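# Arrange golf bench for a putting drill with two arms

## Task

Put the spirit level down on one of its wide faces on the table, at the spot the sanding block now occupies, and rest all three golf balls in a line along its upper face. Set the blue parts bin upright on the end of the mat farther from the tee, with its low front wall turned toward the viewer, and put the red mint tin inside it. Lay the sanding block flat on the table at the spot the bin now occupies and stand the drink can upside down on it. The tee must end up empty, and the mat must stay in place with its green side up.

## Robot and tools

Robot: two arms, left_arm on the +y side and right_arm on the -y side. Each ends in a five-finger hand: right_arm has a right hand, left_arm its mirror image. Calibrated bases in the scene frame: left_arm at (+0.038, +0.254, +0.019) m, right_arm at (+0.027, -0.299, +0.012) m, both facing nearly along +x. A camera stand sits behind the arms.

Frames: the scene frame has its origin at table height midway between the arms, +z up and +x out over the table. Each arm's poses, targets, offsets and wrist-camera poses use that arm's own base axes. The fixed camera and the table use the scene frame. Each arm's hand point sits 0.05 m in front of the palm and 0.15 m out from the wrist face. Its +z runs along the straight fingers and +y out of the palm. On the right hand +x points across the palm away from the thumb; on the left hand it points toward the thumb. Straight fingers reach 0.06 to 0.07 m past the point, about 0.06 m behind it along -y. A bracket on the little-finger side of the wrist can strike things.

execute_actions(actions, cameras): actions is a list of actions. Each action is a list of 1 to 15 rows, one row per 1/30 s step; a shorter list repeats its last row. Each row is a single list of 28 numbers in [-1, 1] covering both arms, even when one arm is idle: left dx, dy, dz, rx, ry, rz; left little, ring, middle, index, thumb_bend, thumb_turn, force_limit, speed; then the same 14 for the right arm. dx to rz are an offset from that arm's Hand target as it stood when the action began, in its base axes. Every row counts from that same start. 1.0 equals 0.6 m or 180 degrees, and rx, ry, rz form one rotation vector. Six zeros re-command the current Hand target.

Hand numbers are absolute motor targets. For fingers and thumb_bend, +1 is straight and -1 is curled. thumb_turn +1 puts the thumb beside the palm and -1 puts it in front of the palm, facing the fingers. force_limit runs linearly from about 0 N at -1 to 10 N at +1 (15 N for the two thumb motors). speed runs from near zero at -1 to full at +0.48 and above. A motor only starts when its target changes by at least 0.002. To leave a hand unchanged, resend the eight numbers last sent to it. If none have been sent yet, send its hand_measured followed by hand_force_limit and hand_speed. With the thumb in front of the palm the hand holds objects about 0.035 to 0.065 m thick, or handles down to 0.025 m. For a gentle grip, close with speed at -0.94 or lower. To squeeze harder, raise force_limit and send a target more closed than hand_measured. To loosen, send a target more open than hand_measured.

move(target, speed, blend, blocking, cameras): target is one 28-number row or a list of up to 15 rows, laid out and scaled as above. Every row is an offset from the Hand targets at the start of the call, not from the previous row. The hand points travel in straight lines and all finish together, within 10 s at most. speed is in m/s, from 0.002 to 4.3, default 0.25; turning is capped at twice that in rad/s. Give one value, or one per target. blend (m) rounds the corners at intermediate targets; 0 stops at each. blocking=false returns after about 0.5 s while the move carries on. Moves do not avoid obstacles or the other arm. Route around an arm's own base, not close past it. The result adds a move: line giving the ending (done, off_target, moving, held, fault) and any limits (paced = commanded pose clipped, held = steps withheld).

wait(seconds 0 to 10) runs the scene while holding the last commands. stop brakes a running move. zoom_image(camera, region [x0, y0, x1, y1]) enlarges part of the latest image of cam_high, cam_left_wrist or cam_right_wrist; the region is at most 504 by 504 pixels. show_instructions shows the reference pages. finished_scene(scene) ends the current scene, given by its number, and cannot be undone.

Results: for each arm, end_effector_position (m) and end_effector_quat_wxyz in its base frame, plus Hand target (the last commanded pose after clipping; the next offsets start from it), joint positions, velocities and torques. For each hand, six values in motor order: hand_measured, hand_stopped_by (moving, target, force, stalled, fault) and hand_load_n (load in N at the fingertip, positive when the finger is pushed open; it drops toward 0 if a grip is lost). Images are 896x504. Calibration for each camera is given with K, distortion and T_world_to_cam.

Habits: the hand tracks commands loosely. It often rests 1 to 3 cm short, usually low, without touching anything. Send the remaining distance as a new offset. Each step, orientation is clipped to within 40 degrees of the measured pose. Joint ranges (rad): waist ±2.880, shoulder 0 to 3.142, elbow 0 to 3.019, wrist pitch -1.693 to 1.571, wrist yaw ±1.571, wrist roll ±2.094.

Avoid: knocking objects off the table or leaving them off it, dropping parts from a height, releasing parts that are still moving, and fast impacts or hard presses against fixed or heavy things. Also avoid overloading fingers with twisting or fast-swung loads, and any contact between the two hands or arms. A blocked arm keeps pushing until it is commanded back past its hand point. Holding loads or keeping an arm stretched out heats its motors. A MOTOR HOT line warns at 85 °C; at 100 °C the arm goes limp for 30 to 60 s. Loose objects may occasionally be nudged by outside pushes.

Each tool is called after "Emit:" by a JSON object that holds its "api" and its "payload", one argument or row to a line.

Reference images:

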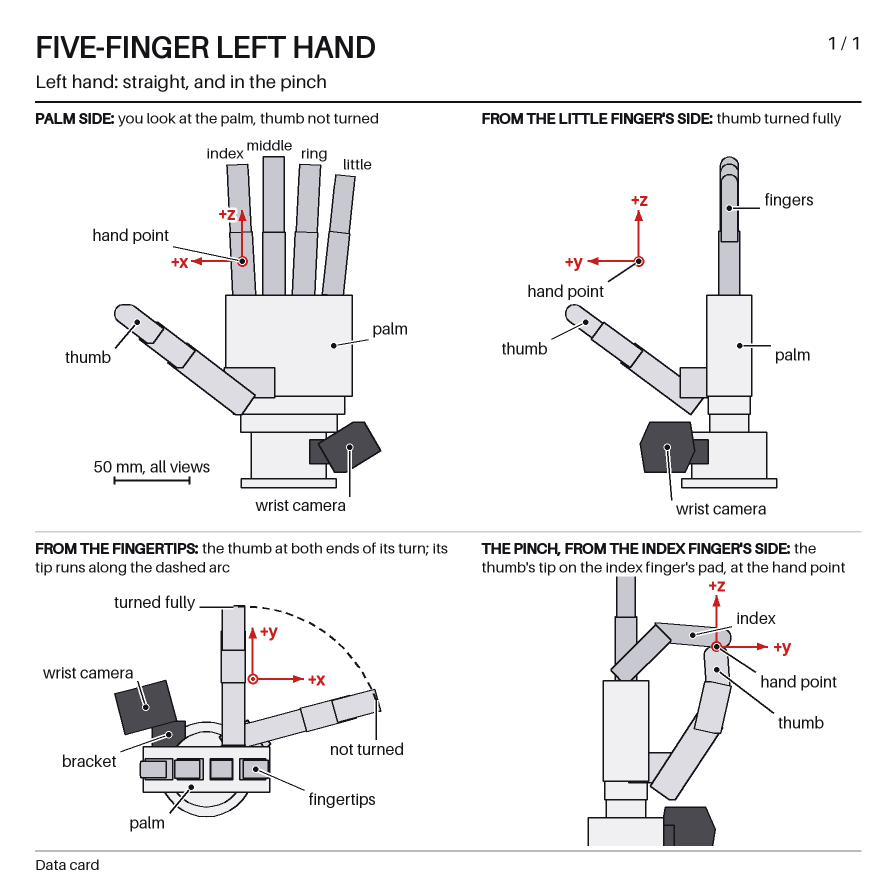

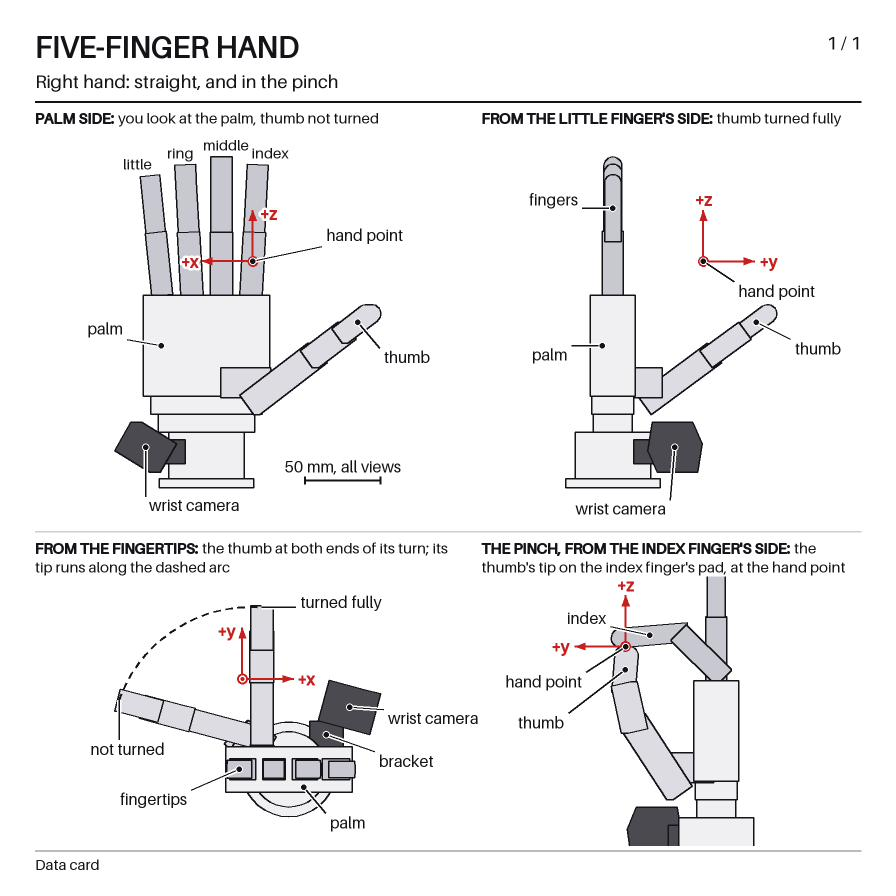

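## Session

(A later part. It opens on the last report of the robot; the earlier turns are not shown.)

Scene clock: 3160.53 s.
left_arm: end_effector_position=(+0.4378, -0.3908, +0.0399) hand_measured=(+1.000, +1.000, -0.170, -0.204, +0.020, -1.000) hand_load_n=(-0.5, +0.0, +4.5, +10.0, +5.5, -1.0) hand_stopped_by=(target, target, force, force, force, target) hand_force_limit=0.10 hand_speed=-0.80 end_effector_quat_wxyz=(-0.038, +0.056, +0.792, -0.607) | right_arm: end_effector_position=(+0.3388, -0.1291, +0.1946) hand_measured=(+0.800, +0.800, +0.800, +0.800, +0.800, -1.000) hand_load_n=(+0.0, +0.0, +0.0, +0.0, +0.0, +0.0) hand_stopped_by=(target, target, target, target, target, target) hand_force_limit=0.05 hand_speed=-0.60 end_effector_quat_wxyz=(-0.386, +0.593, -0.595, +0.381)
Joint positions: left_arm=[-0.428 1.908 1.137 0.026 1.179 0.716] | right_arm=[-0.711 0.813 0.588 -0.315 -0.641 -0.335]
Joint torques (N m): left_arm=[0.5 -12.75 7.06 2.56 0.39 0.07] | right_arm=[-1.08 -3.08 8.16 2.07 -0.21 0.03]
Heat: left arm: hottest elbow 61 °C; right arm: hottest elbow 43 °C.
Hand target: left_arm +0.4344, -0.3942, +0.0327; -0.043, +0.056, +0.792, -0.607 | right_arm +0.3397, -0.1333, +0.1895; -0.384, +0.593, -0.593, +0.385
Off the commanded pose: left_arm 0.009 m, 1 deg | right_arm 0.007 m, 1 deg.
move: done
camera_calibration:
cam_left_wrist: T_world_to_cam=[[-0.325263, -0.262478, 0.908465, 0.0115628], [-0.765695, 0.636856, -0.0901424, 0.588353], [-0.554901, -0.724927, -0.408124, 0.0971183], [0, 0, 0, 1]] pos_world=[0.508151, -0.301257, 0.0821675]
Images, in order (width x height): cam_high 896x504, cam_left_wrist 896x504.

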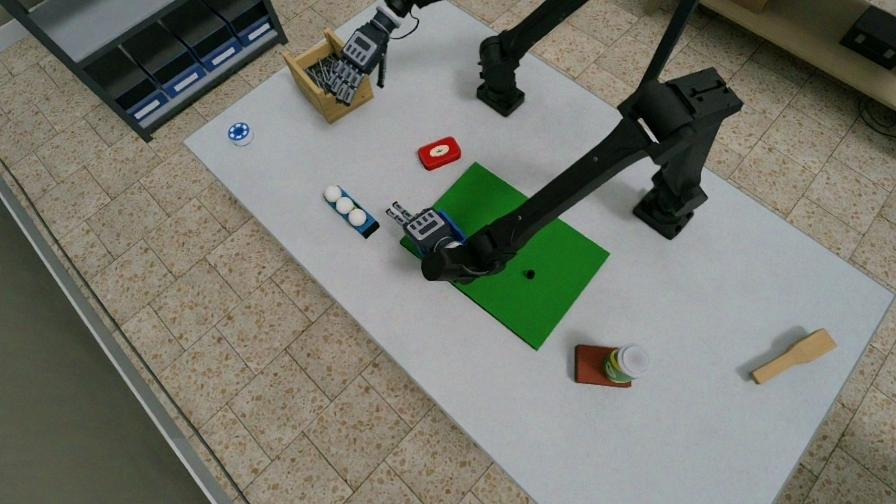

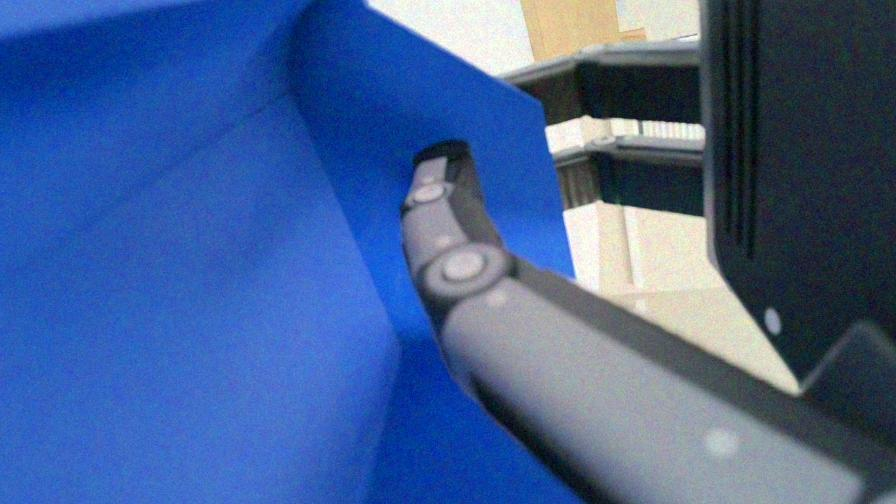

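Emit:
{"api": "move", "payload": {
  "target": [
    [0,0,0.14,0,0,0,1,1,-0.5,-0.5,-0.5,-1,0.1,-0.8,0,0,0,0,0,0,0.8,0.8,0.8,0.8,0.8,-1,0.05,-0.6],
    [0.1,0.193,0.15,0,0,0.5222,1,1,-0.5,-0.5,-0.5,-1,0.1,-0.8,0,0,0,0,0,0,0.8,0.8,0.8,0.8,0.8,-1,0.05,-0.6],
    [0.1,0.193,0.05,0,0,0.5222,1,1,-0.5,-0.5,-0.5,-1,0.1,-0.8,0,0,0,0,0,0,0.8,0.8,0.8,0.8,0.8,-1,0.05,-0.6]
  ],
  "blend": [0.02,0.01,0],
  "speed": [0.12,0.25,0.12],
  "cameras": ["cam_high","cam_left_wrist"]
}}

Emit:
{"api": "zoom_image", "payload": {
  "camera": "cam_high",
  "region": [380, 160, 580, 300]
}}

Scene clock: 3208.17 s.
left_arm: end_effector_position=(+0.4922, -0.2715, +0.0552) hand_measured=(+1.000, +1.000, -0.170, -0.204, +0.020, -1.000) hand_load_n=(-0.5, +0.0, +4.5, +10.5, +5.5, -1.0) hand_stopped_by=(target, target, force, force, force, target) hand_force_limit=0.10 hand_speed=-0.80 end_effector_quat_wxyz=(+0.416, -0.541, +0.591, -0.431) | right_arm: end_effector_position=(+0.3388, -0.1291, +0.1946) hand_measured=(+0.800, +0.800, +0.800, +0.800, +0.800, -1.000) hand_load_n=(+0.0, -0.5, +0.0, -0.5, +0.0, +0.0) hand_stopped_by=(target, target, target, target, target, target) hand_force_limit=0.05 hand_speed=-0.60 end_effector_quat_wxyz=(-0.386, +0.593, -0.595, +0.381)
Joint positions: left_arm=[-0.618 1.623 0.666 0.622 -0.531 -0.148] | right_arm=[-0.711 0.813 0.588 -0.315 -0.641 -0.335]
Joint torques (N m): left_arm=[0.62 -9.7 7.15 3.49 -0.25 0.07] | right_arm=[-1.08 -3.08 8.16 2.09 -0.21 0.03]
Heat: left arm: hottest elbow 56 °C; right arm: hottest elbow 43 °C.
Hand target: left_arm +0.4944, -0.2784, +0.0628; +0.415, -0.541, +0.581, -0.445 | right_arm +0.3397, -0.1333, +0.1895; -0.384, +0.593, -0.593, +0.385
Off the commanded pose: left_arm 0.010 m, 2 deg | right_arm 0.007 m, 1 deg.
move: done
camera_calibration:
cam_left_wrist: T_world_to_cam=[[0.304617, -0.323542, 0.89584, -0.279169], [-0.586508, -0.80479, -0.0912253, 0.0758467], [0.750478, -0.497628, -0.434913, -0.359331], [0, 0, 0, 1]] pos_world=[0.399194, -0.208096, 0.100732]
Images, in order (width x height): cam_high 896x504, cam_left_wrist 896x504.

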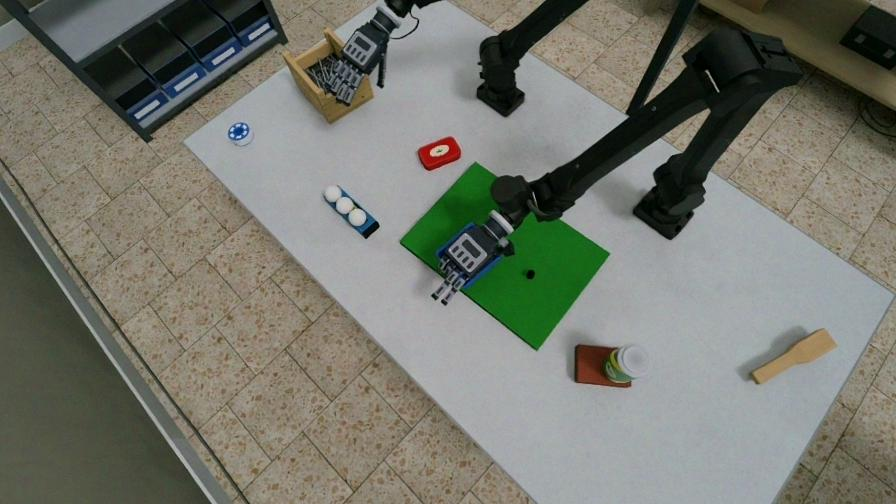

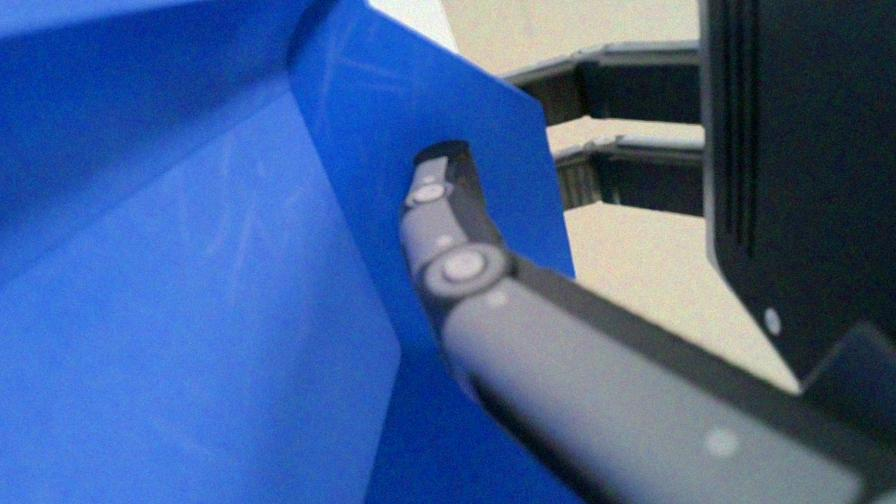

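Scaled by 2.520.

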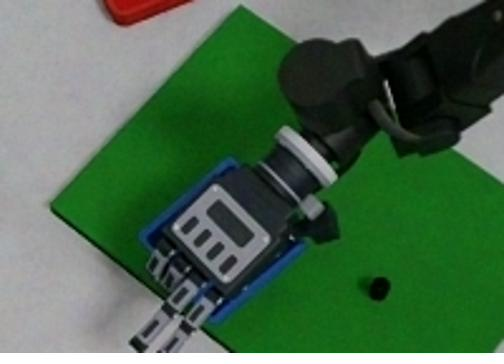

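Emit:
{"api": "move", "payload": {
  "target": [
    [0,0,-0.034,0,0,0,1,1,-0.5,-0.5,-0.5,-1,0.1,-0.8,0,0,0,0,0,0,0.8,0.8,0.8,0.8,0.8,-1,0.05,-0.6]
  ],
  "speed": 0.06,
  "cameras": ["cam_high"]
}}

Emit:
{"api": "zoom_image", "payload": {
  "camera": "cam_high",
  "region": [380, 160, 580, 300]
}}

Scene clock: 3218.80 s.
left_arm: end_effector_position=(+0.4939, -0.2728, +0.0399) hand_measured=(+1.000, +1.000, -0.170, -0.204, +0.020, -1.000) hand_load_n=(+0.0, +0.0, +4.5, +10.5, +5.0, -1.0) hand_stopped_by=(target, target, force, force, force, target) hand_force_limit=0.10 hand_speed=-0.80 end_effector_quat_wxyz=(-0.417, +0.540, -0.588, +0.435) | right_arm: end_effector_position=(+0.3388, -0.1291, +0.1946) hand_measured=(+0.800, +0.800, +0.800, +0.800, +0.800, -1.000) hand_load_n=(+0.0, +0.0, +0.0, +0.0, +0.0, +0.0) hand_stopped_by=(target, target, target, target, target, target) hand_force_limit=0.05 hand_speed=-0.60 end_effector_quat_wxyz=(-0.386, +0.593, -0.595, +0.381)
Joint positions: left_arm=[-0.618 1.675 0.66 0.691 -0.531 -0.148] | right_arm=[-0.711 0.813 0.588 -0.315 -0.641 -0.335]
Joint torques (N m): left_arm=[0.67 -9.47 6.46 3.49 -0.24 0.07] | right_arm=[-1.08 -3.08 8.16 2.07 -0.21 0.03]
Heat: left arm: hottest elbow 56 °C; right arm: hottest elbow 43 °C.
Hand target: left_arm +0.4944, -0.2785, +0.0425; -0.415, +0.541, -0.581, +0.445 | right_arm +0.3397, -0.1333, +0.1895; -0.384, +0.593, -0.593, +0.385
Off the commanded pose: left_arm 0.006 m, 1 deg | right_arm 0.007 m, 1 deg.
move: done
Images, in order (width x height): cam_high 896x504.

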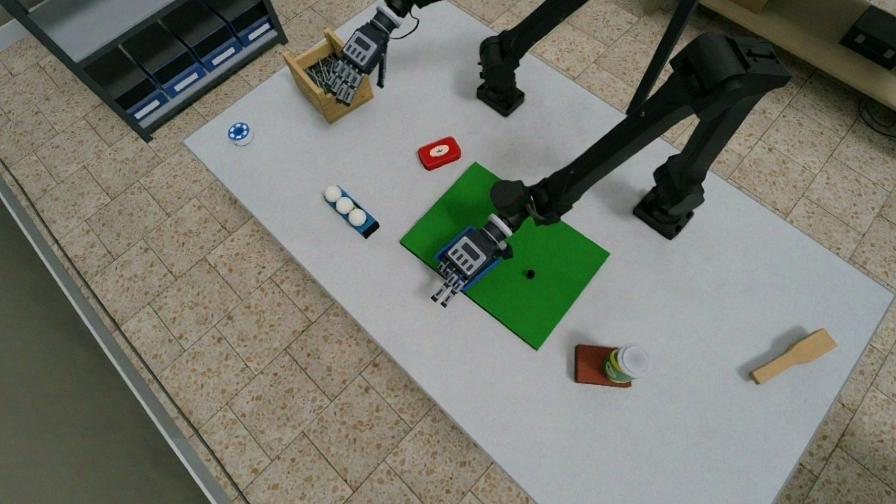

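Scaled by 2.520.

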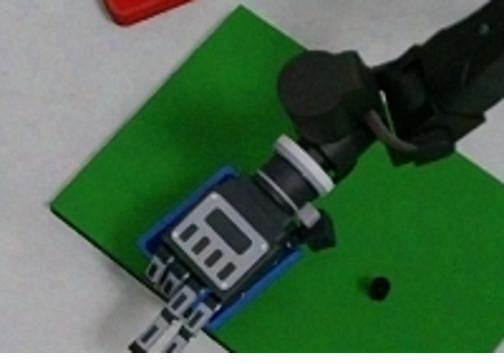

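Emit:
{"api": "move", "payload": {
  "target": [
    [0,0,-0.015,0,0,0,1,1,-0.5,-0.5,-0.5,-1,0.1,-0.8,0,0,0,0,0,0,0.8,0.8,0.8,0.8,0.8,-1,0.05,-0.6]
  ],
  "speed": 0.06,
  "cameras": []
}}

Scene clock: 3227.17 s.
left_arm: end_effector_position=(+0.4963, -0.2742, +0.0376) hand_measured=(+1.000, +1.000, -0.170, -0.204, +0.020, -1.000) hand_load_n=(+0.0, +0.0, +4.5, +10.5, +5.5, -1.0) hand_stopped_by=(target, target, force, force, force, target) hand_force_limit=0.10 hand_speed=-0.80 end_effector_quat_wxyz=(-0.418, +0.540, -0.583, +0.440) | right_arm: end_effector_position=(+0.3388, -0.1291, +0.1946) hand_measured=(+0.800, +0.800, +0.800, +0.800, +0.800, -1.000) hand_load_n=(+0.0, +0.0, +0.0, +0.0, +0.0, +0.0) hand_stopped_by=(target, target, target, target, target, target) hand_force_limit=0.05 hand_speed=-0.60 end_effector_quat_wxyz=(-0.386, +0.593, -0.595, +0.381)
Joint positions: left_arm=[-0.618 1.694 0.66 0.725 -0.532 -0.148] | right_arm=[-0.711 0.813 0.588 -0.315 -0.641 -0.335]
Joint velocities: left_arm=[-0.005 -0.005 0.007 -0.007 0.168 0.022] | right_arm=[within noise]
Joint torques (N m): left_arm=[0.62 -8.94 6.06 3.37 -0.2 0.08] | right_arm=[-1.08 -3.08 8.16 2.07 -0.21 0.03]
Heat: left arm: hottest elbow 55 °C; right arm: hottest elbow 43 °C.
Hand target: left_arm +0.4944, -0.2785, +0.0335; -0.415, +0.541, -0.581, +0.445 | right_arm +0.3397, -0.1333, +0.1895; -0.384, +0.593, -0.593, +0.385
Off the commanded pose: left_arm 0.006 m, 1 deg | right_arm 0.007 m, 1 deg.
move: done
No camera images: "cameras" was empty.

Emit:
{"api": "move", "payload": {
  "target": [
    [0,0,0,0,0,0,1,1,0.25,0.25,0.25,-1,0.1,-0.8,0,0,0,0,0,0,0.8,0.8,0.8,0.8,0.8,-1,0.05,-0.6],
    [0,0,0.12,0,0,0,1,1,0.25,0.25,0.25,-1,0.1,-0.8,0,0,0,0,0,0,0.8,0.8,0.8,0.8,0.8,-1,0.05,-0.6],
    [0,-0.02,0.2,0,0,0,1,1,0.25,0.25,0.25,-1,0.1,-0.8,0,0,0,0,0,0,0.8,0.8,0.8,0.8,0.8,-1,0.05,-0.6]
  ],
  "blend": [0,0.02,0],
  "speed": [0.06,0.08,0.15],
  "cameras": ["cam_high","cam_left_wrist"]
}}

Emit:
{"api": "zoom_image", "payload": {
  "camera": "cam_high",
  "region": [380, 160, 580, 300]
}}

Scene clock: 3244.53 s.
left_arm: end_effector_position=(+0.4855, -0.2790, +0.1343) hand_measured=(+1.000, +1.000, +0.250, +0.250, +0.250, -1.000) hand_load_n=(+0.0, +0.0, +0.0, +0.0, +0.5, +0.0) hand_stopped_by=(target, target, target, target, target, target) hand_force_limit=0.10 hand_speed=-0.80 end_effector_quat_wxyz=(+0.416, -0.541, +0.591, -0.431) | right_arm: end_effector_position=(+0.3388, -0.1291, +0.1946) hand_measured=(+0.800, +0.800, +0.800, +0.800, +0.800, -1.000) hand_load_n=(+0.0, +0.0, +0.0, +0.0, +0.0, +0.0) hand_stopped_by=(target, target, target, target, target, target) hand_force_limit=0.05 hand_speed=-0.60 end_effector_quat_wxyz=(-0.386, +0.593, -0.595, +0.381)
Joint positions: left_arm=[-0.643 1.424 0.736 0.348 -0.554 -0.157] | right_arm=[-0.711 0.813 0.588 -0.315 -0.641 -0.335]
Joint torques (N m): left_arm=[0.73 -9.05 11.78 1.95 -0.25 0.07] | right_arm=[-1.08 -3.08 8.16 2.07 -0.21 0.03]
Heat: left arm: hottest elbow 54 °C; right arm: hottest elbow 43 °C.
Hand target: left_arm +0.4944, -0.2905, +0.1535; +0.415, -0.541, +0.581, -0.445 | right_arm +0.3397, -0.1333, +0.1895; -0.384, +0.593, -0.593, +0.385
Off the commanded pose: left_arm 0.024 m, 2 deg | right_arm 0.007 m, 1 deg.
move: off_target (left_arm)
camera_calibration:
cam_left_wrist: T_world_to_cam=[[0.305045, -0.324413, 0.895379, -0.350782], [-0.587079, -0.804351, -0.0914209, 0.0736025], [0.749857, -0.49777, -0.43582, -0.32324], [0, 0, 0, 1]] pos_world=[0.392599, -0.215495, 0.179938]
Images, in order (width x height): cam_high 896x504, cam_left_wrist 896x504.

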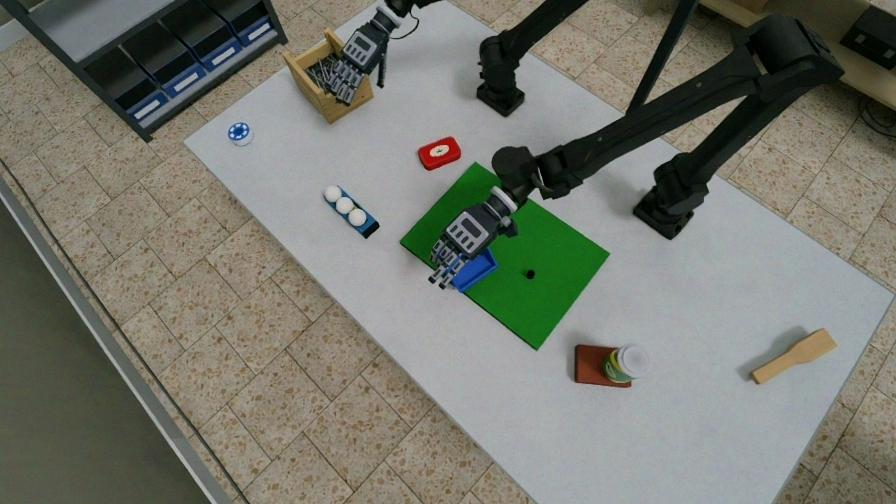

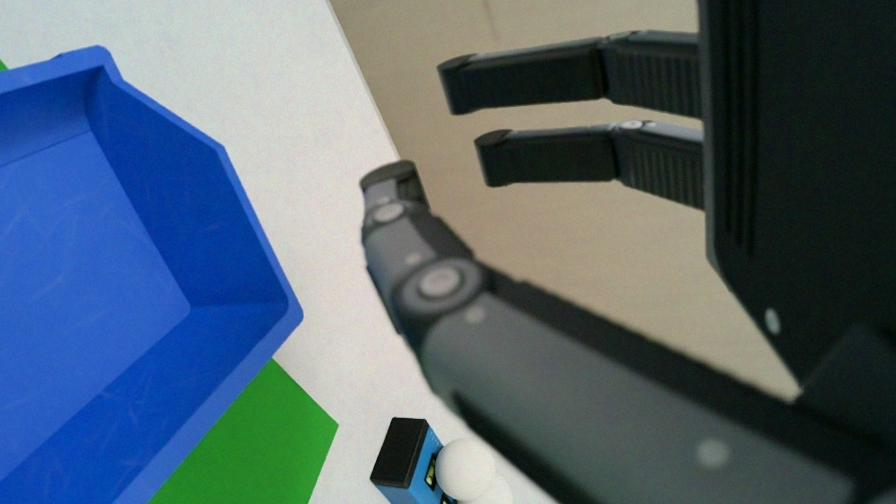

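Scaled by 2.520.

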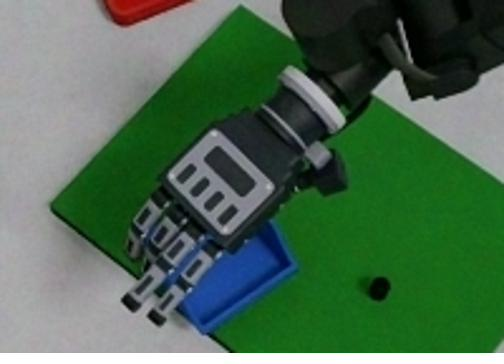

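Emit:
{"api": "move", "payload": {
  "target": [
    [-0.083,-0.026,-0.01,0,0,-0.5,1,1,0.25,0.25,0.25,-1,0.1,-0.8,0,0,0,0,0,0,0.8,0.8,0.8,0.8,0.8,-1,0.05,-0.6],
    [-0.083,-0.026,-0.126,0,0,-0.5,1,1,0.25,0.25,0.25,-1,0.1,-0.8,0,0,0,0,0,0,0.8,0.8,0.8,0.8,0.8,-1,0.05,-0.6]
  ],
  "blend": [0.01,0],
  "speed": [0.25,0.12],
  "cameras": ["cam_high","cam_left_wrist"]
}}

Emit:
{"api": "zoom_image", "payload": {
  "camera": "cam_high",
  "region": [380, 160, 580, 300]
}}

Scene clock: 3273.93 s.
left_arm: end_effector_position=(+0.4381, -0.3068, +0.0797) hand_measured=(+1.000, +1.000, +0.250, +0.250, +0.250, -1.000) hand_load_n=(+0.0, +0.0, +0.0, +0.0, +0.0, +0.0) hand_stopped_by=(target, target, target, target, target, target) hand_force_limit=0.10 hand_speed=-0.80 end_effector_quat_wxyz=(-0.031, +0.022, +0.794, -0.606) | right_arm: end_effector_position=(+0.3388, -0.1291, +0.1946) hand_measured=(+0.800, +0.800, +0.800, +0.800, +0.800, -1.000) hand_load_n=(+0.0, +0.0, +0.0, +0.0, +0.0, +0.0) hand_stopped_by=(target, target, target, target, target, target) hand_force_limit=0.05 hand_speed=-0.60 end_effector_quat_wxyz=(-0.386, +0.593, -0.595, +0.381)
Joint positions: left_arm=[-0.277 1.768 1.088 -0.263 1.24 0.894] | right_arm=[-0.711 0.813 0.588 -0.315 -0.641 -0.335]
Joint torques (N m): left_arm=[1.61 -11.4 8.27 2.33 0.55 0.25] | right_arm=[-1.08 -3.08 8.17 2.07 -0.2 0.03]
Heat: left arm: hottest elbow 56 °C; right arm: hottest elbow 43 °C.
Hand target: left_arm +0.4446, -0.3060, +0.0778; -0.022, +0.028, +0.793, -0.608 | right_arm +0.3397, -0.1333, +0.1895; -0.384, +0.593, -0.593, +0.385
Off the commanded pose: left_arm 0.007 m, 1 deg | right_arm 0.007 m, 1 deg.
move: done
camera_calibration:
cam_left_wrist: T_world_to_cam=[[-0.279763, -0.28776, 0.915929, -0.0307317], [-0.806725, 0.58769, -0.0617716, 0.539331], [-0.520507, -0.756184, -0.396557, 0.14884], [0, 0, 0, 1]] pos_world=[0.503967, -0.213252, 0.120487]
Images, in order (width x height): cam_high 896x504, cam_left_wrist 896x504.

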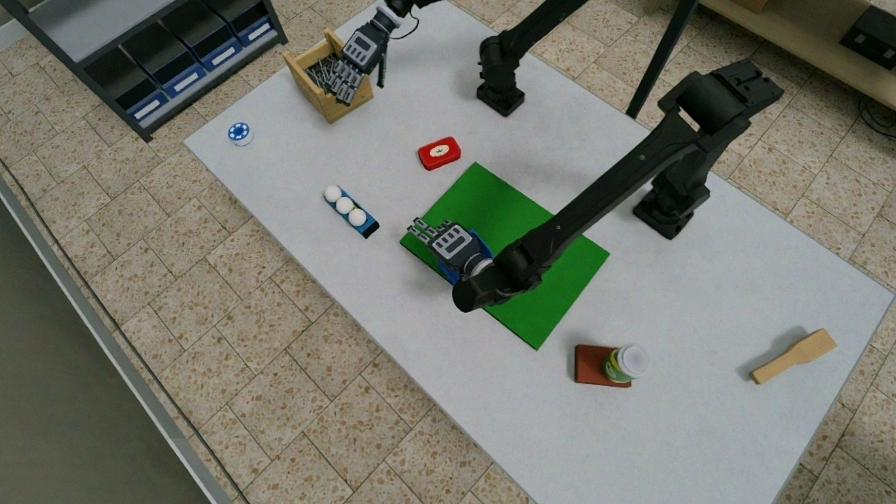

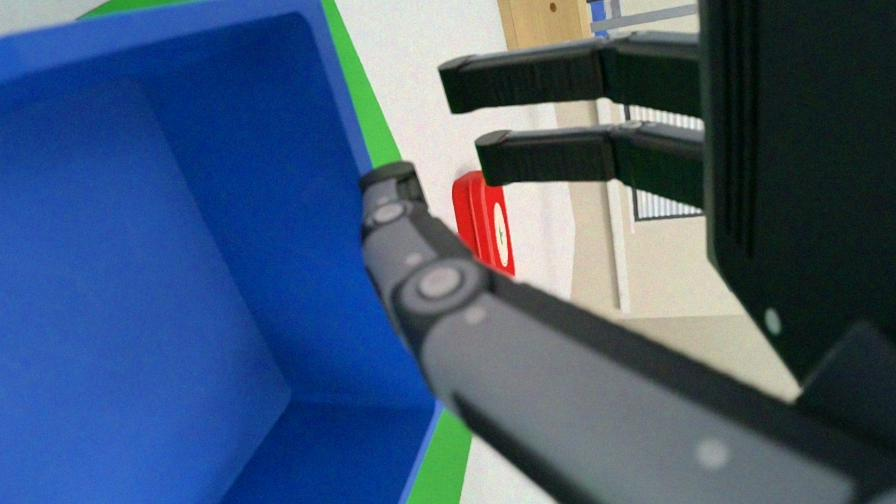

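Scaled by 2.520.

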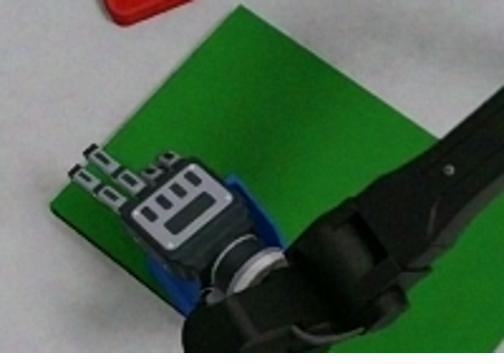

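Emit:
{"api": "move", "payload": {
  "target": [
    [0.0,0.025,0,0,0,0,1,1,0.25,0.25,0.25,-1,0.1,-0.8,0,0,0,0,0,0,0.8,0.8,0.8,0.8,0.8,-1,0.05,-0.6],
    [0.0,0.025,-0.018,0,0,0,1,1,0.25,0.25,0.25,-1,0.1,-0.8,0,0,0,0,0,0,0.8,0.8,0.8,0.8,0.8,-1,0.05,-0.6]
  ],
  "speed": [0.12,0.12],
  "cameras": ["cam_left_wrist"]
}}

Scene clock: 3293.60 s.
left_arm: end_effector_position=(+0.4409, -0.2926, +0.0731) hand_measured=(+1.000, +1.000, +0.250, +0.250, +0.250, -1.000) hand_load_n=(+0.0, +0.5, +0.0, +0.0, +0.0, +0.0) hand_stopped_by=(target, target, target, target, target, target) hand_force_limit=0.10 hand_speed=-0.80 end_effector_quat_wxyz=(-0.026, +0.025, +0.794, -0.607) | right_arm: end_effector_position=(+0.3388, -0.1291, +0.1946) hand_measured=(+0.800, +0.800, +0.800, +0.800, +0.800, -1.000) hand_load_n=(+0.0, -0.5, -0.5, +0.0, +0.0, +0.0) hand_stopped_by=(target, target, target, target, target, target) hand_force_limit=0.05 hand_speed=-0.60 end_effector_quat_wxyz=(-0.386, +0.593, -0.595, +0.381)
Joint positions: left_arm=[-0.249 1.778 1.088 -0.312 1.255 0.968] | right_arm=[-0.711 0.813 0.588 -0.315 -0.641 -0.335]
Joint torques (N m): left_arm=[1.61 -11.63 7.76 2.17 0.62 0.26] | right_arm=[-1.08 -3.08 8.16 2.07 -0.21 0.03]
Heat: left arm: hottest elbow 56 °C; right arm: hottest elbow 43 °C.
Hand target: left_arm +0.4446, -0.2909, +0.0669; -0.022, +0.028, +0.793, -0.608 | right_arm +0.3397, -0.1333, +0.1895; -0.384, +0.593, -0.593, +0.385
Off the commanded pose: left_arm 0.007 m, 1 deg | right_arm 0.007 m, 1 deg.
move: done
camera_calibration:
cam_left_wrist: T_world_to_cam=[[-0.290549, -0.285986, 0.913123, -0.01429], [-0.806355, 0.586941, -0.0727486, 0.533152], [-0.515145, -0.757438, -0.401141, 0.156016], [0, 0, 0, 1]] pos_world=[0.506128, -0.198843, 0.114419]
Images, in order (width x height): cam_left_wrist 896x504.

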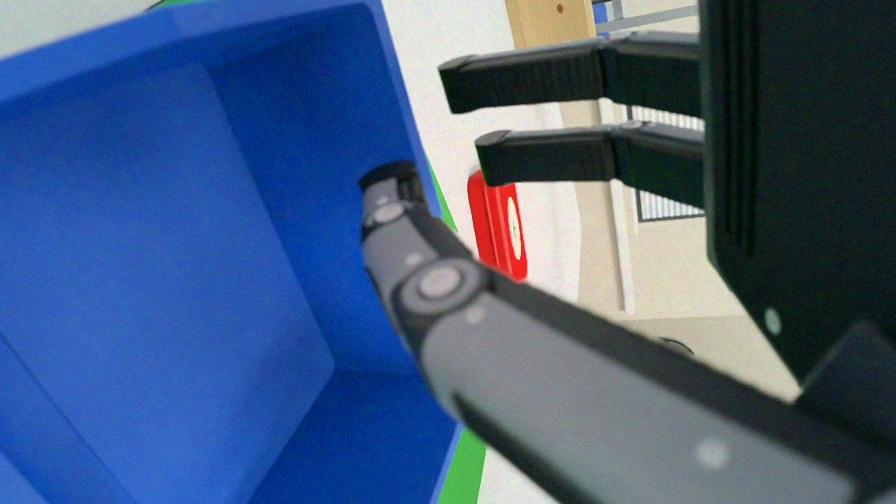

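Emit:
{"api": "move", "payload": {
  "target": [
    [0.0,0.009,0,0,0,0,1,1,0.25,0.25,0.25,-1,0.1,-0.8,0,0,0,0,0,0,0.8,0.8,0.8,0.8,0.8,-1,0.05,-0.6],
    [0.0,0.009,-0.018,0,0,0,1,1,0.25,0.25,0.25,-1,0.1,-0.8,0,0,0,0,0,0,0.8,0.8,0.8,0.8,0.8,-1,0.05,-0.6]
  ],
  "speed": [0.12,0.12],
  "cameras": ["cam_left_wrist"]
}}

Scene clock: 3308.67 s.
left_arm: end_effector_position=(+0.4419, -0.2895, +0.0632) hand_measured=(+1.000, +1.000, +0.250, +0.250, +0.250, -1.000) hand_load_n=(+0.0, +0.0, +0.0, +0.0, +0.5, +0.0) hand_stopped_by=(target, target, target, target, target, target) hand_force_limit=0.10 hand_speed=-0.80 end_effector_quat_wxyz=(-0.026, +0.028, +0.793, -0.608) | right_arm: end_effector_position=(+0.3388, -0.1291, +0.1946) hand_measured=(+0.800, +0.800, +0.800, +0.800, +0.800, -1.000) hand_load_n=(+0.0, +0.0, +0.0, +0.0, +0.0, +0.0) hand_stopped_by=(target, target, target, target, target, target) hand_force_limit=0.05 hand_speed=-0.60 end_effector_quat_wxyz=(-0.386, +0.593, -0.595, +0.381)
Joint positions: left_arm=[-0.242 1.798 1.088 -0.316 1.261 0.997] | right_arm=[-0.711 0.813 0.588 -0.315 -0.641 -0.335]
Joint torques (N m): left_arm=[1.96 -11.52 7.19 2.14 0.62 0.25] | right_arm=[-1.08 -3.08 8.16 2.07 -0.21 0.03]
Heat: left arm: hottest elbow 55 °C; right arm: hottest elbow 43 °C.
Hand target: left_arm +0.4446, -0.2855, +0.0562; -0.022, +0.028, +0.793, -0.608 | right_arm +0.3397, -0.1333, +0.1895; -0.384, +0.593, -0.593, +0.385
Off the commanded pose: left_arm 0.009 m, 1 deg | right_arm 0.007 m, 1 deg.
move: done
camera_calibration:
cam_left_wrist: T_world_to_cam=[[-0.294885, -0.283544, 0.912494, -0.00142367], [-0.803525, 0.59037, -0.0762219, 0.531459], [-0.517097, -0.755689, -0.401926, 0.15629], [0, 0, 0, 1]] pos_world=[0.507438, -0.196055, 0.104625]
Images, in order (width x height): cam_left_wrist 896x504.

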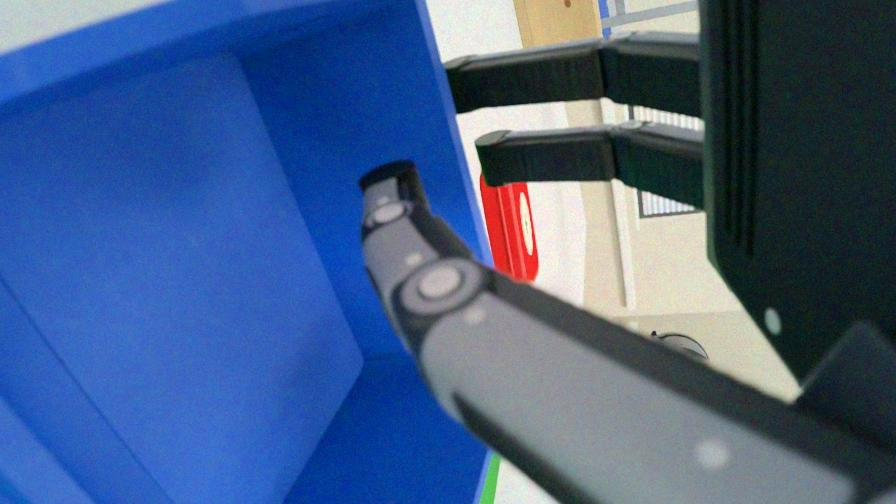

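Emit:
{"api": "move", "payload": {
  "target": [
    [0.0,-0.006,-0.018,0,0,0,1,1,0.25,0.25,0.25,-1,0.1,-0.8,0,0,0,0,0,0,0.8,0.8,0.8,0.8,0.8,-1,0.05,-0.6]
  ],
  "speed": [0.1],
  "cameras": ["cam_left_wrist"]
}}

Scene clock: 3318.90 s.
left_arm: end_effector_position=(+0.4437, -0.2900, +0.0521) hand_measured=(+1.000, +1.000, +0.250, +0.250, +0.250, -1.000) hand_load_n=(+0.0, +0.0, +0.0, +0.0, +0.0, +0.0) hand_stopped_by=(target, target, target, target, target, target) hand_force_limit=0.10 hand_speed=-0.80 end_effector_quat_wxyz=(-0.020, +0.033, +0.792, -0.609) | right_arm: end_effector_position=(+0.3388, -0.1291, +0.1946) hand_measured=(+0.800, +0.800, +0.800, +0.800, +0.800, -1.000) hand_load_n=(+0.0, +0.0, +0.0, +0.0, +0.0, +0.0) hand_stopped_by=(target, target, target, target, target, target) hand_force_limit=0.05 hand_speed=-0.60 end_effector_quat_wxyz=(-0.386, +0.593, -0.595, +0.381)
Joint positions: left_arm=[-0.242 1.818 1.077 -0.271 1.261 0.997] | right_arm=[-0.711 0.813 0.588 -0.315 -0.641 -0.335]
Joint torques (N m): left_arm=[1.44 -11.46 7.19 2.19 0.49 0.1] | right_arm=[-1.08 -3.08 8.16 2.07 -0.21 0.03]
Heat: left arm: hottest elbow 55 °C; right arm: hottest elbow 43 °C.
Hand target: left_arm +0.4446, -0.2892, +0.0455; -0.022, +0.028, +0.793, -0.608 | right_arm +0.3397, -0.1333, +0.1895; -0.384, +0.593, -0.593, +0.385
Off the commanded pose: left_arm 0.007 m, 1 deg | right_arm 0.007 m, 1 deg.
move: done
camera_calibration:
cam_left_wrist: T_world_to_cam=[[-0.308316, -0.280192, 0.909084, 0.0161958], [-0.802304, 0.590056, -0.0902386, 0.532398], [-0.511126, -0.757183, -0.406723, 0.149584], [0, 0, 0, 1]] pos_world=[0.508595, -0.196344, 0.0941589]
Images, in order (width x height): cam_left_wrist 896x504.

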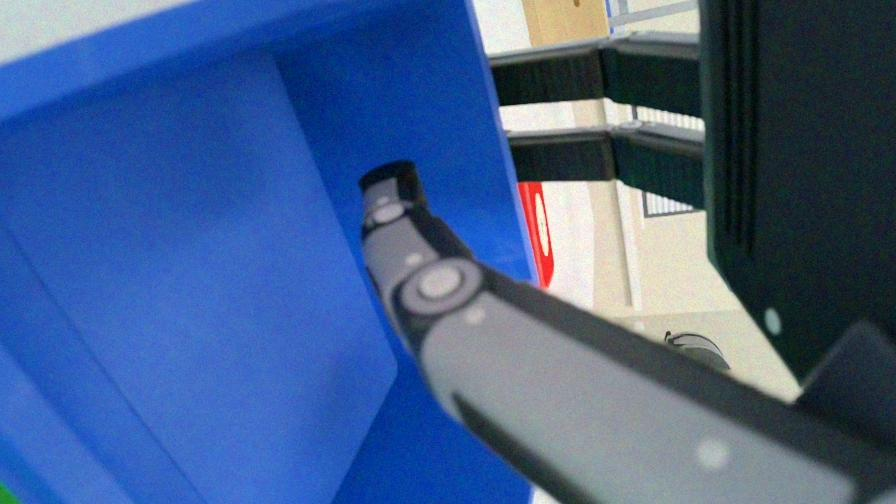

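Good; lower to grip height and close.

Emit:
{"api": "move", "payload": {
  "target": [
    [0.0,-0.002,-0.022,0,0,0,1,1,0.25,0.25,0.25,-1,0.1,-0.88,0,0,0,0,0,0,0.8,0.8,0.8,0.8,0.8,-1,0.05,-0.6],
    [0.0,-0.002,-0.022,0,0,0,1,1,-0.5,-0.5,-0.5,-1,0.0,-0.88,0,0,0,0,0,0,0.8,0.8,0.8,0.8,0.8,-1,0.05,-0.6]
  ],
  "speed": [0.1,0.1],
  "cameras": ["cam_left_wrist","cam_high"]
}}

Emit:
{"api": "zoom_image", "payload": {
  "camera": "cam_high",
  "region": [380, 160, 580, 300]
}}

Scene clock: 3332.57 s.
left_arm: end_effector_position=(+0.4447, -0.2901, +0.0383) hand_measured=(+1.000, +1.000, -0.170, -0.182, +0.022, -1.000) hand_load_n=(+0.0, +0.0, +8.5, +6.0, +8.0, -0.5) hand_stopped_by=(target, target, force, force, force, target) hand_force_limit=0.00 hand_speed=-0.88 end_effector_quat_wxyz=(-0.019, +0.032, +0.793, -0.608) | right_arm: end_effector_position=(+0.3388, -0.1291, +0.1946) hand_measured=(+0.800, +0.800, +0.800, +0.800, +0.800, -1.000) hand_load_n=(+0.0, +0.0, +0.0, +0.0, +0.0, +0.0) hand_stopped_by=(target, target, target, target, target, target) hand_force_limit=0.05 hand_speed=-0.60 end_effector_quat_wxyz=(-0.386, +0.593, -0.595, +0.381)
Joint positions: left_arm=[-0.242 1.844 1.069 -0.231 1.259 0.993] | right_arm=[-0.711 0.813 0.588 -0.315 -0.641 -0.335]
Joint torques (N m): left_arm=[1.26 -11.63 7.02 2.22 0.52 0.08] | right_arm=[-1.08 -3.08 8.16 2.07 -0.21 0.03]
Heat: left arm: hottest elbow 54 °C; right arm: hottest elbow 43 °C.
Hand target: left_arm +0.4446, -0.2903, +0.0323; -0.022, +0.028, +0.793, -0.608 | right_arm +0.3397, -0.1333, +0.1895; -0.384, +0.593, -0.593, +0.385
Off the commanded pose: left_arm 0.006 m, 1 deg | right_arm 0.007 m, 1 deg.
move: done
camera_calibration:
cam_left_wrist: T_world_to_cam=[[-0.308802, -0.281761, 0.908434, 0.028878], [-0.803509, 0.588349, -0.0906523, 0.532103], [-0.508934, -0.757929, -0.408081, 0.143268], [0, 0, 0, 1]] pos_world=[0.509381, -0.196339, 0.0804674]
Images, in order (width x height): cam_high 896x504, cam_left_wrist 896x504.

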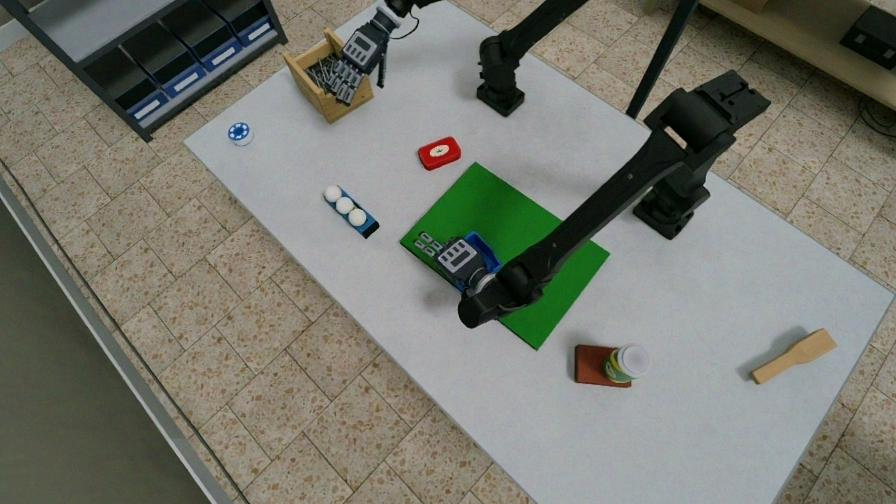

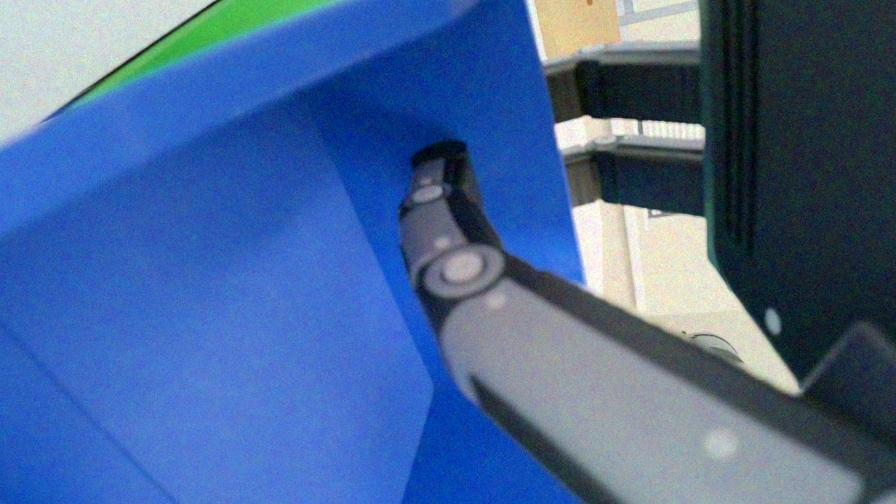

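Scaled by 2.520.

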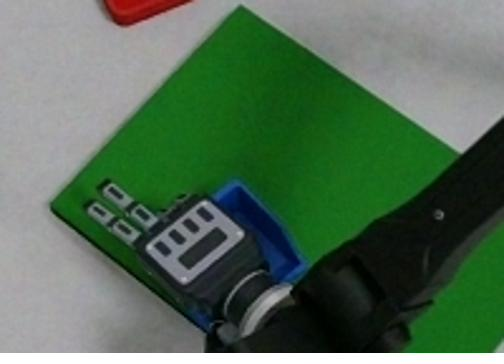

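Emit:
{"api": "move", "payload": {
  "target": [
    [0,0,0.14,0,0,0,1,1,-0.5,-0.5,-0.5,-1,0,-0.88,0,0,0,0,0,0,0.8,0.8,0.8,0.8,0.8,-1,0.05,-0.6],
    [-0.0085,-0.13,0.15,0,0,0.5222,1,1,-0.5,-0.5,-0.5,-1,0,-0.88,0,0,0,0,0,0,0.8,0.8,0.8,0.8,0.8,-1,0.05,-0.6],
    [-0.0085,-0.13,0.05,0,0,0.5222,1,1,-0.5,-0.5,-0.5,-1,0,-0.88,0,0,0,0,0,0,0.8,0.8,0.8,0.8,0.8,-1,0.05,-0.6]
  ],
  "blend": [0.02,0.01,0],
  "speed": [0.12,0.25,0.12],
  "cameras": ["cam_high","cam_left_wrist"]
}}

Emit:
{"api": "zoom_image", "payload": {
  "camera": "cam_high",
  "region": [360, 140, 560, 280]
}}

Scene clock: 3386.80 s.
left_arm: end_effector_position=(+0.4369, -0.3621, +0.0563) hand_measured=(+1.000, +1.000, -0.170, -0.182, +0.022, -1.000) hand_load_n=(+0.0, +0.0, +8.5, +5.5, +7.5, +0.0) hand_stopped_by=(target, target, force, force, force, target) hand_force_limit=0.00 hand_speed=-0.88 end_effector_quat_wxyz=(-0.433, +0.557, -0.572, +0.417) | right_arm: end_effector_position=(+0.3388, -0.1291, +0.1946) hand_measured=(+0.800, +0.800, +0.800, +0.800, +0.800, -1.000) hand_load_n=(-0.5, +0.0, +0.0, +0.0, +0.0, +0.0) hand_stopped_by=(target, target, target, target, target, target) hand_force_limit=0.05 hand_speed=-0.60 end_effector_quat_wxyz=(-0.386, +0.593, -0.595, +0.381)
Joint positions: left_arm=[-0.896 1.666 0.758 0.475 -0.853 -0.303] | right_arm=[-0.711 0.813 0.588 -0.315 -0.641 -0.335]
Joint torques (N m): left_arm=[0.97 -10.11 7.49 3.26 -0.36 0.07] | right_arm=[-1.08 -3.14 8.14 2.07 -0.21 0.03]
Heat: left arm: hottest elbow 53 °C; right arm: hottest elbow 43 °C.
Hand target: left_arm +0.4396, -0.3683, +0.0622; -0.430, +0.561, -0.561, +0.431 | right_arm +0.3397, -0.1333, +0.1895; -0.384, +0.593, -0.593, +0.385
Off the commanded pose: left_arm 0.009 m, 2 deg | right_arm 0.007 m, 1 deg.
move: done
camera_calibration:
cam_left_wrist: T_world_to_cam=[[0.318759, -0.307913, 0.896427, -0.293161], [-0.531953, -0.840887, -0.0996797, -0.0658504], [0.784486, -0.445083, -0.431836, -0.358511], [0, 0, 0, 1]] pos_world=[0.339666, -0.305208, 0.101416]
Images, in order (width x height): cam_high 896x504, cam_left_wrist 896x504.

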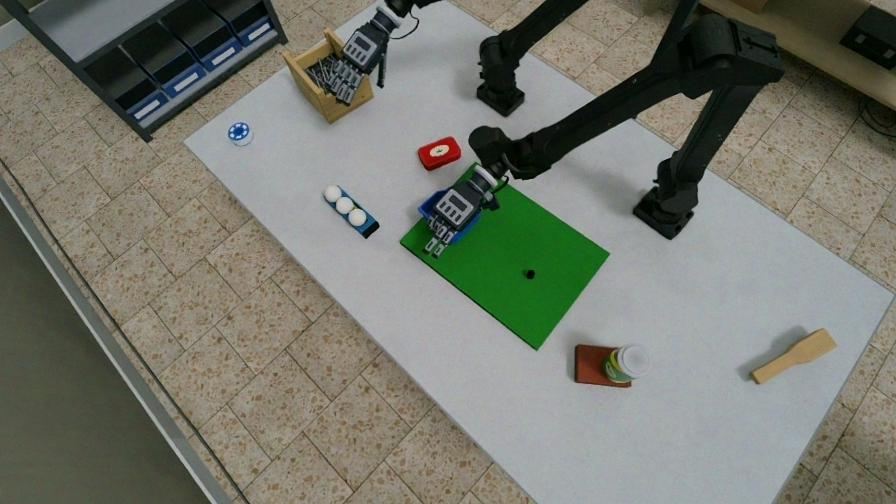

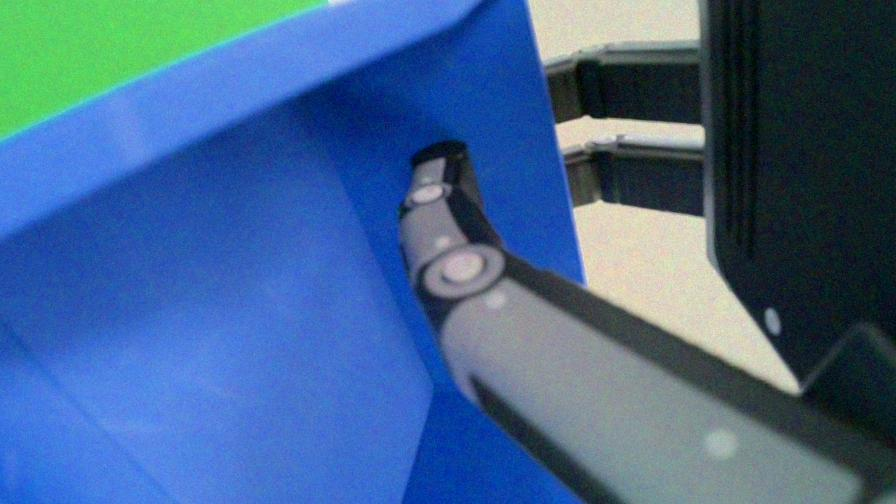

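Scaled by 2.520.

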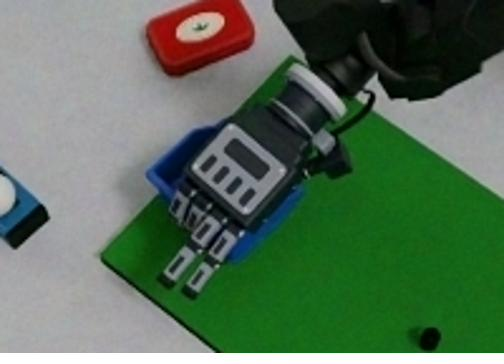

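Emit:
{"api": "move", "payload": {
  "target": [
    [0,0.012,-0.034,0,0,0,1,1,-0.5,-0.5,-0.5,-1,0,-0.88,0,0,0,0,0,0,0.8,0.8,0.8,0.8,0.8,-1,0.05,-0.6],
    [0,0.012,-0.05,0,0,0,1,1,-0.5,-0.5,-0.5,-1,0,-0.88,0,0,0,0,0,0,0.8,0.8,0.8,0.8,0.8,-1,0.05,-0.6]
  ],
  "speed": 0.06,
  "cameras": ["cam_high"]
}}

Emit:
{"api": "zoom_image", "payload": {
  "camera": "cam_high",
  "region": [360, 140, 560, 280]
}}

Scene clock: 3416.03 s.
left_arm: end_effector_position=(+0.4371, -0.3635, +0.0378) hand_measured=(+1.000, +1.000, -0.170, -0.182, +0.022, -1.000) hand_load_n=(+0.0, +0.0, +8.5, +6.0, +7.5, -0.5) hand_stopped_by=(target, target, force, force, force, target) hand_force_limit=0.00 hand_speed=-0.88 end_effector_quat_wxyz=(-0.430, +0.558, -0.565, +0.430) | right_arm: end_effector_position=(+0.3388, -0.1291, +0.1946) hand_measured=(+0.800, +0.800, +0.800, +0.800, +0.800, -1.000) hand_load_n=(+0.0, +0.0, +0.0, +0.0, +0.0, +0.0) hand_stopped_by=(target, target, target, target, target, target) hand_force_limit=0.05 hand_speed=-0.60 end_effector_quat_wxyz=(-0.386, +0.593, -0.595, +0.381)
Joint positions: left_arm=[-0.896 1.723 0.736 0.584 -0.848 -0.303] | right_arm=[-0.711 0.813 0.588 -0.315 -0.641 -0.335]
Joint torques (N m): left_arm=[1.79 -9.41 6.22 3.11 -0.18 0.12] | right_arm=[-1.08 -3.08 8.16 2.07 -0.21 0.03]
Heat: left arm: hottest elbow 51 °C; right arm: hottest elbow 43 °C.
Hand target: left_arm +0.4396, -0.3611, +0.0323; -0.430, +0.561, -0.561, +0.431 | right_arm +0.3397, -0.1333, +0.1895; -0.384, +0.593, -0.593, +0.385
Off the commanded pose: left_arm 0.007 m, 1 deg | right_arm 0.007 m, 1 deg.
move: done
Images, in order (width x height): cam_high 896x504.

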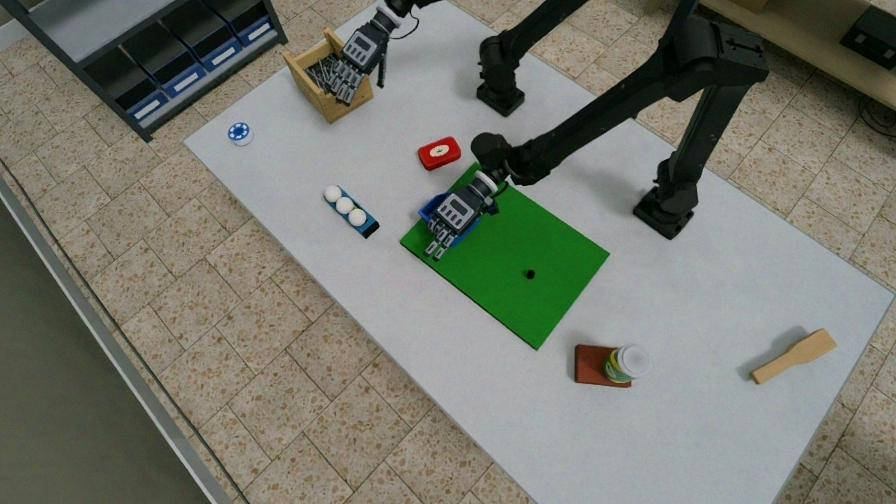

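Scaled by 2.520.

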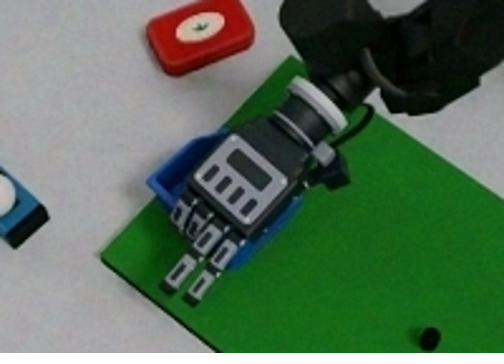

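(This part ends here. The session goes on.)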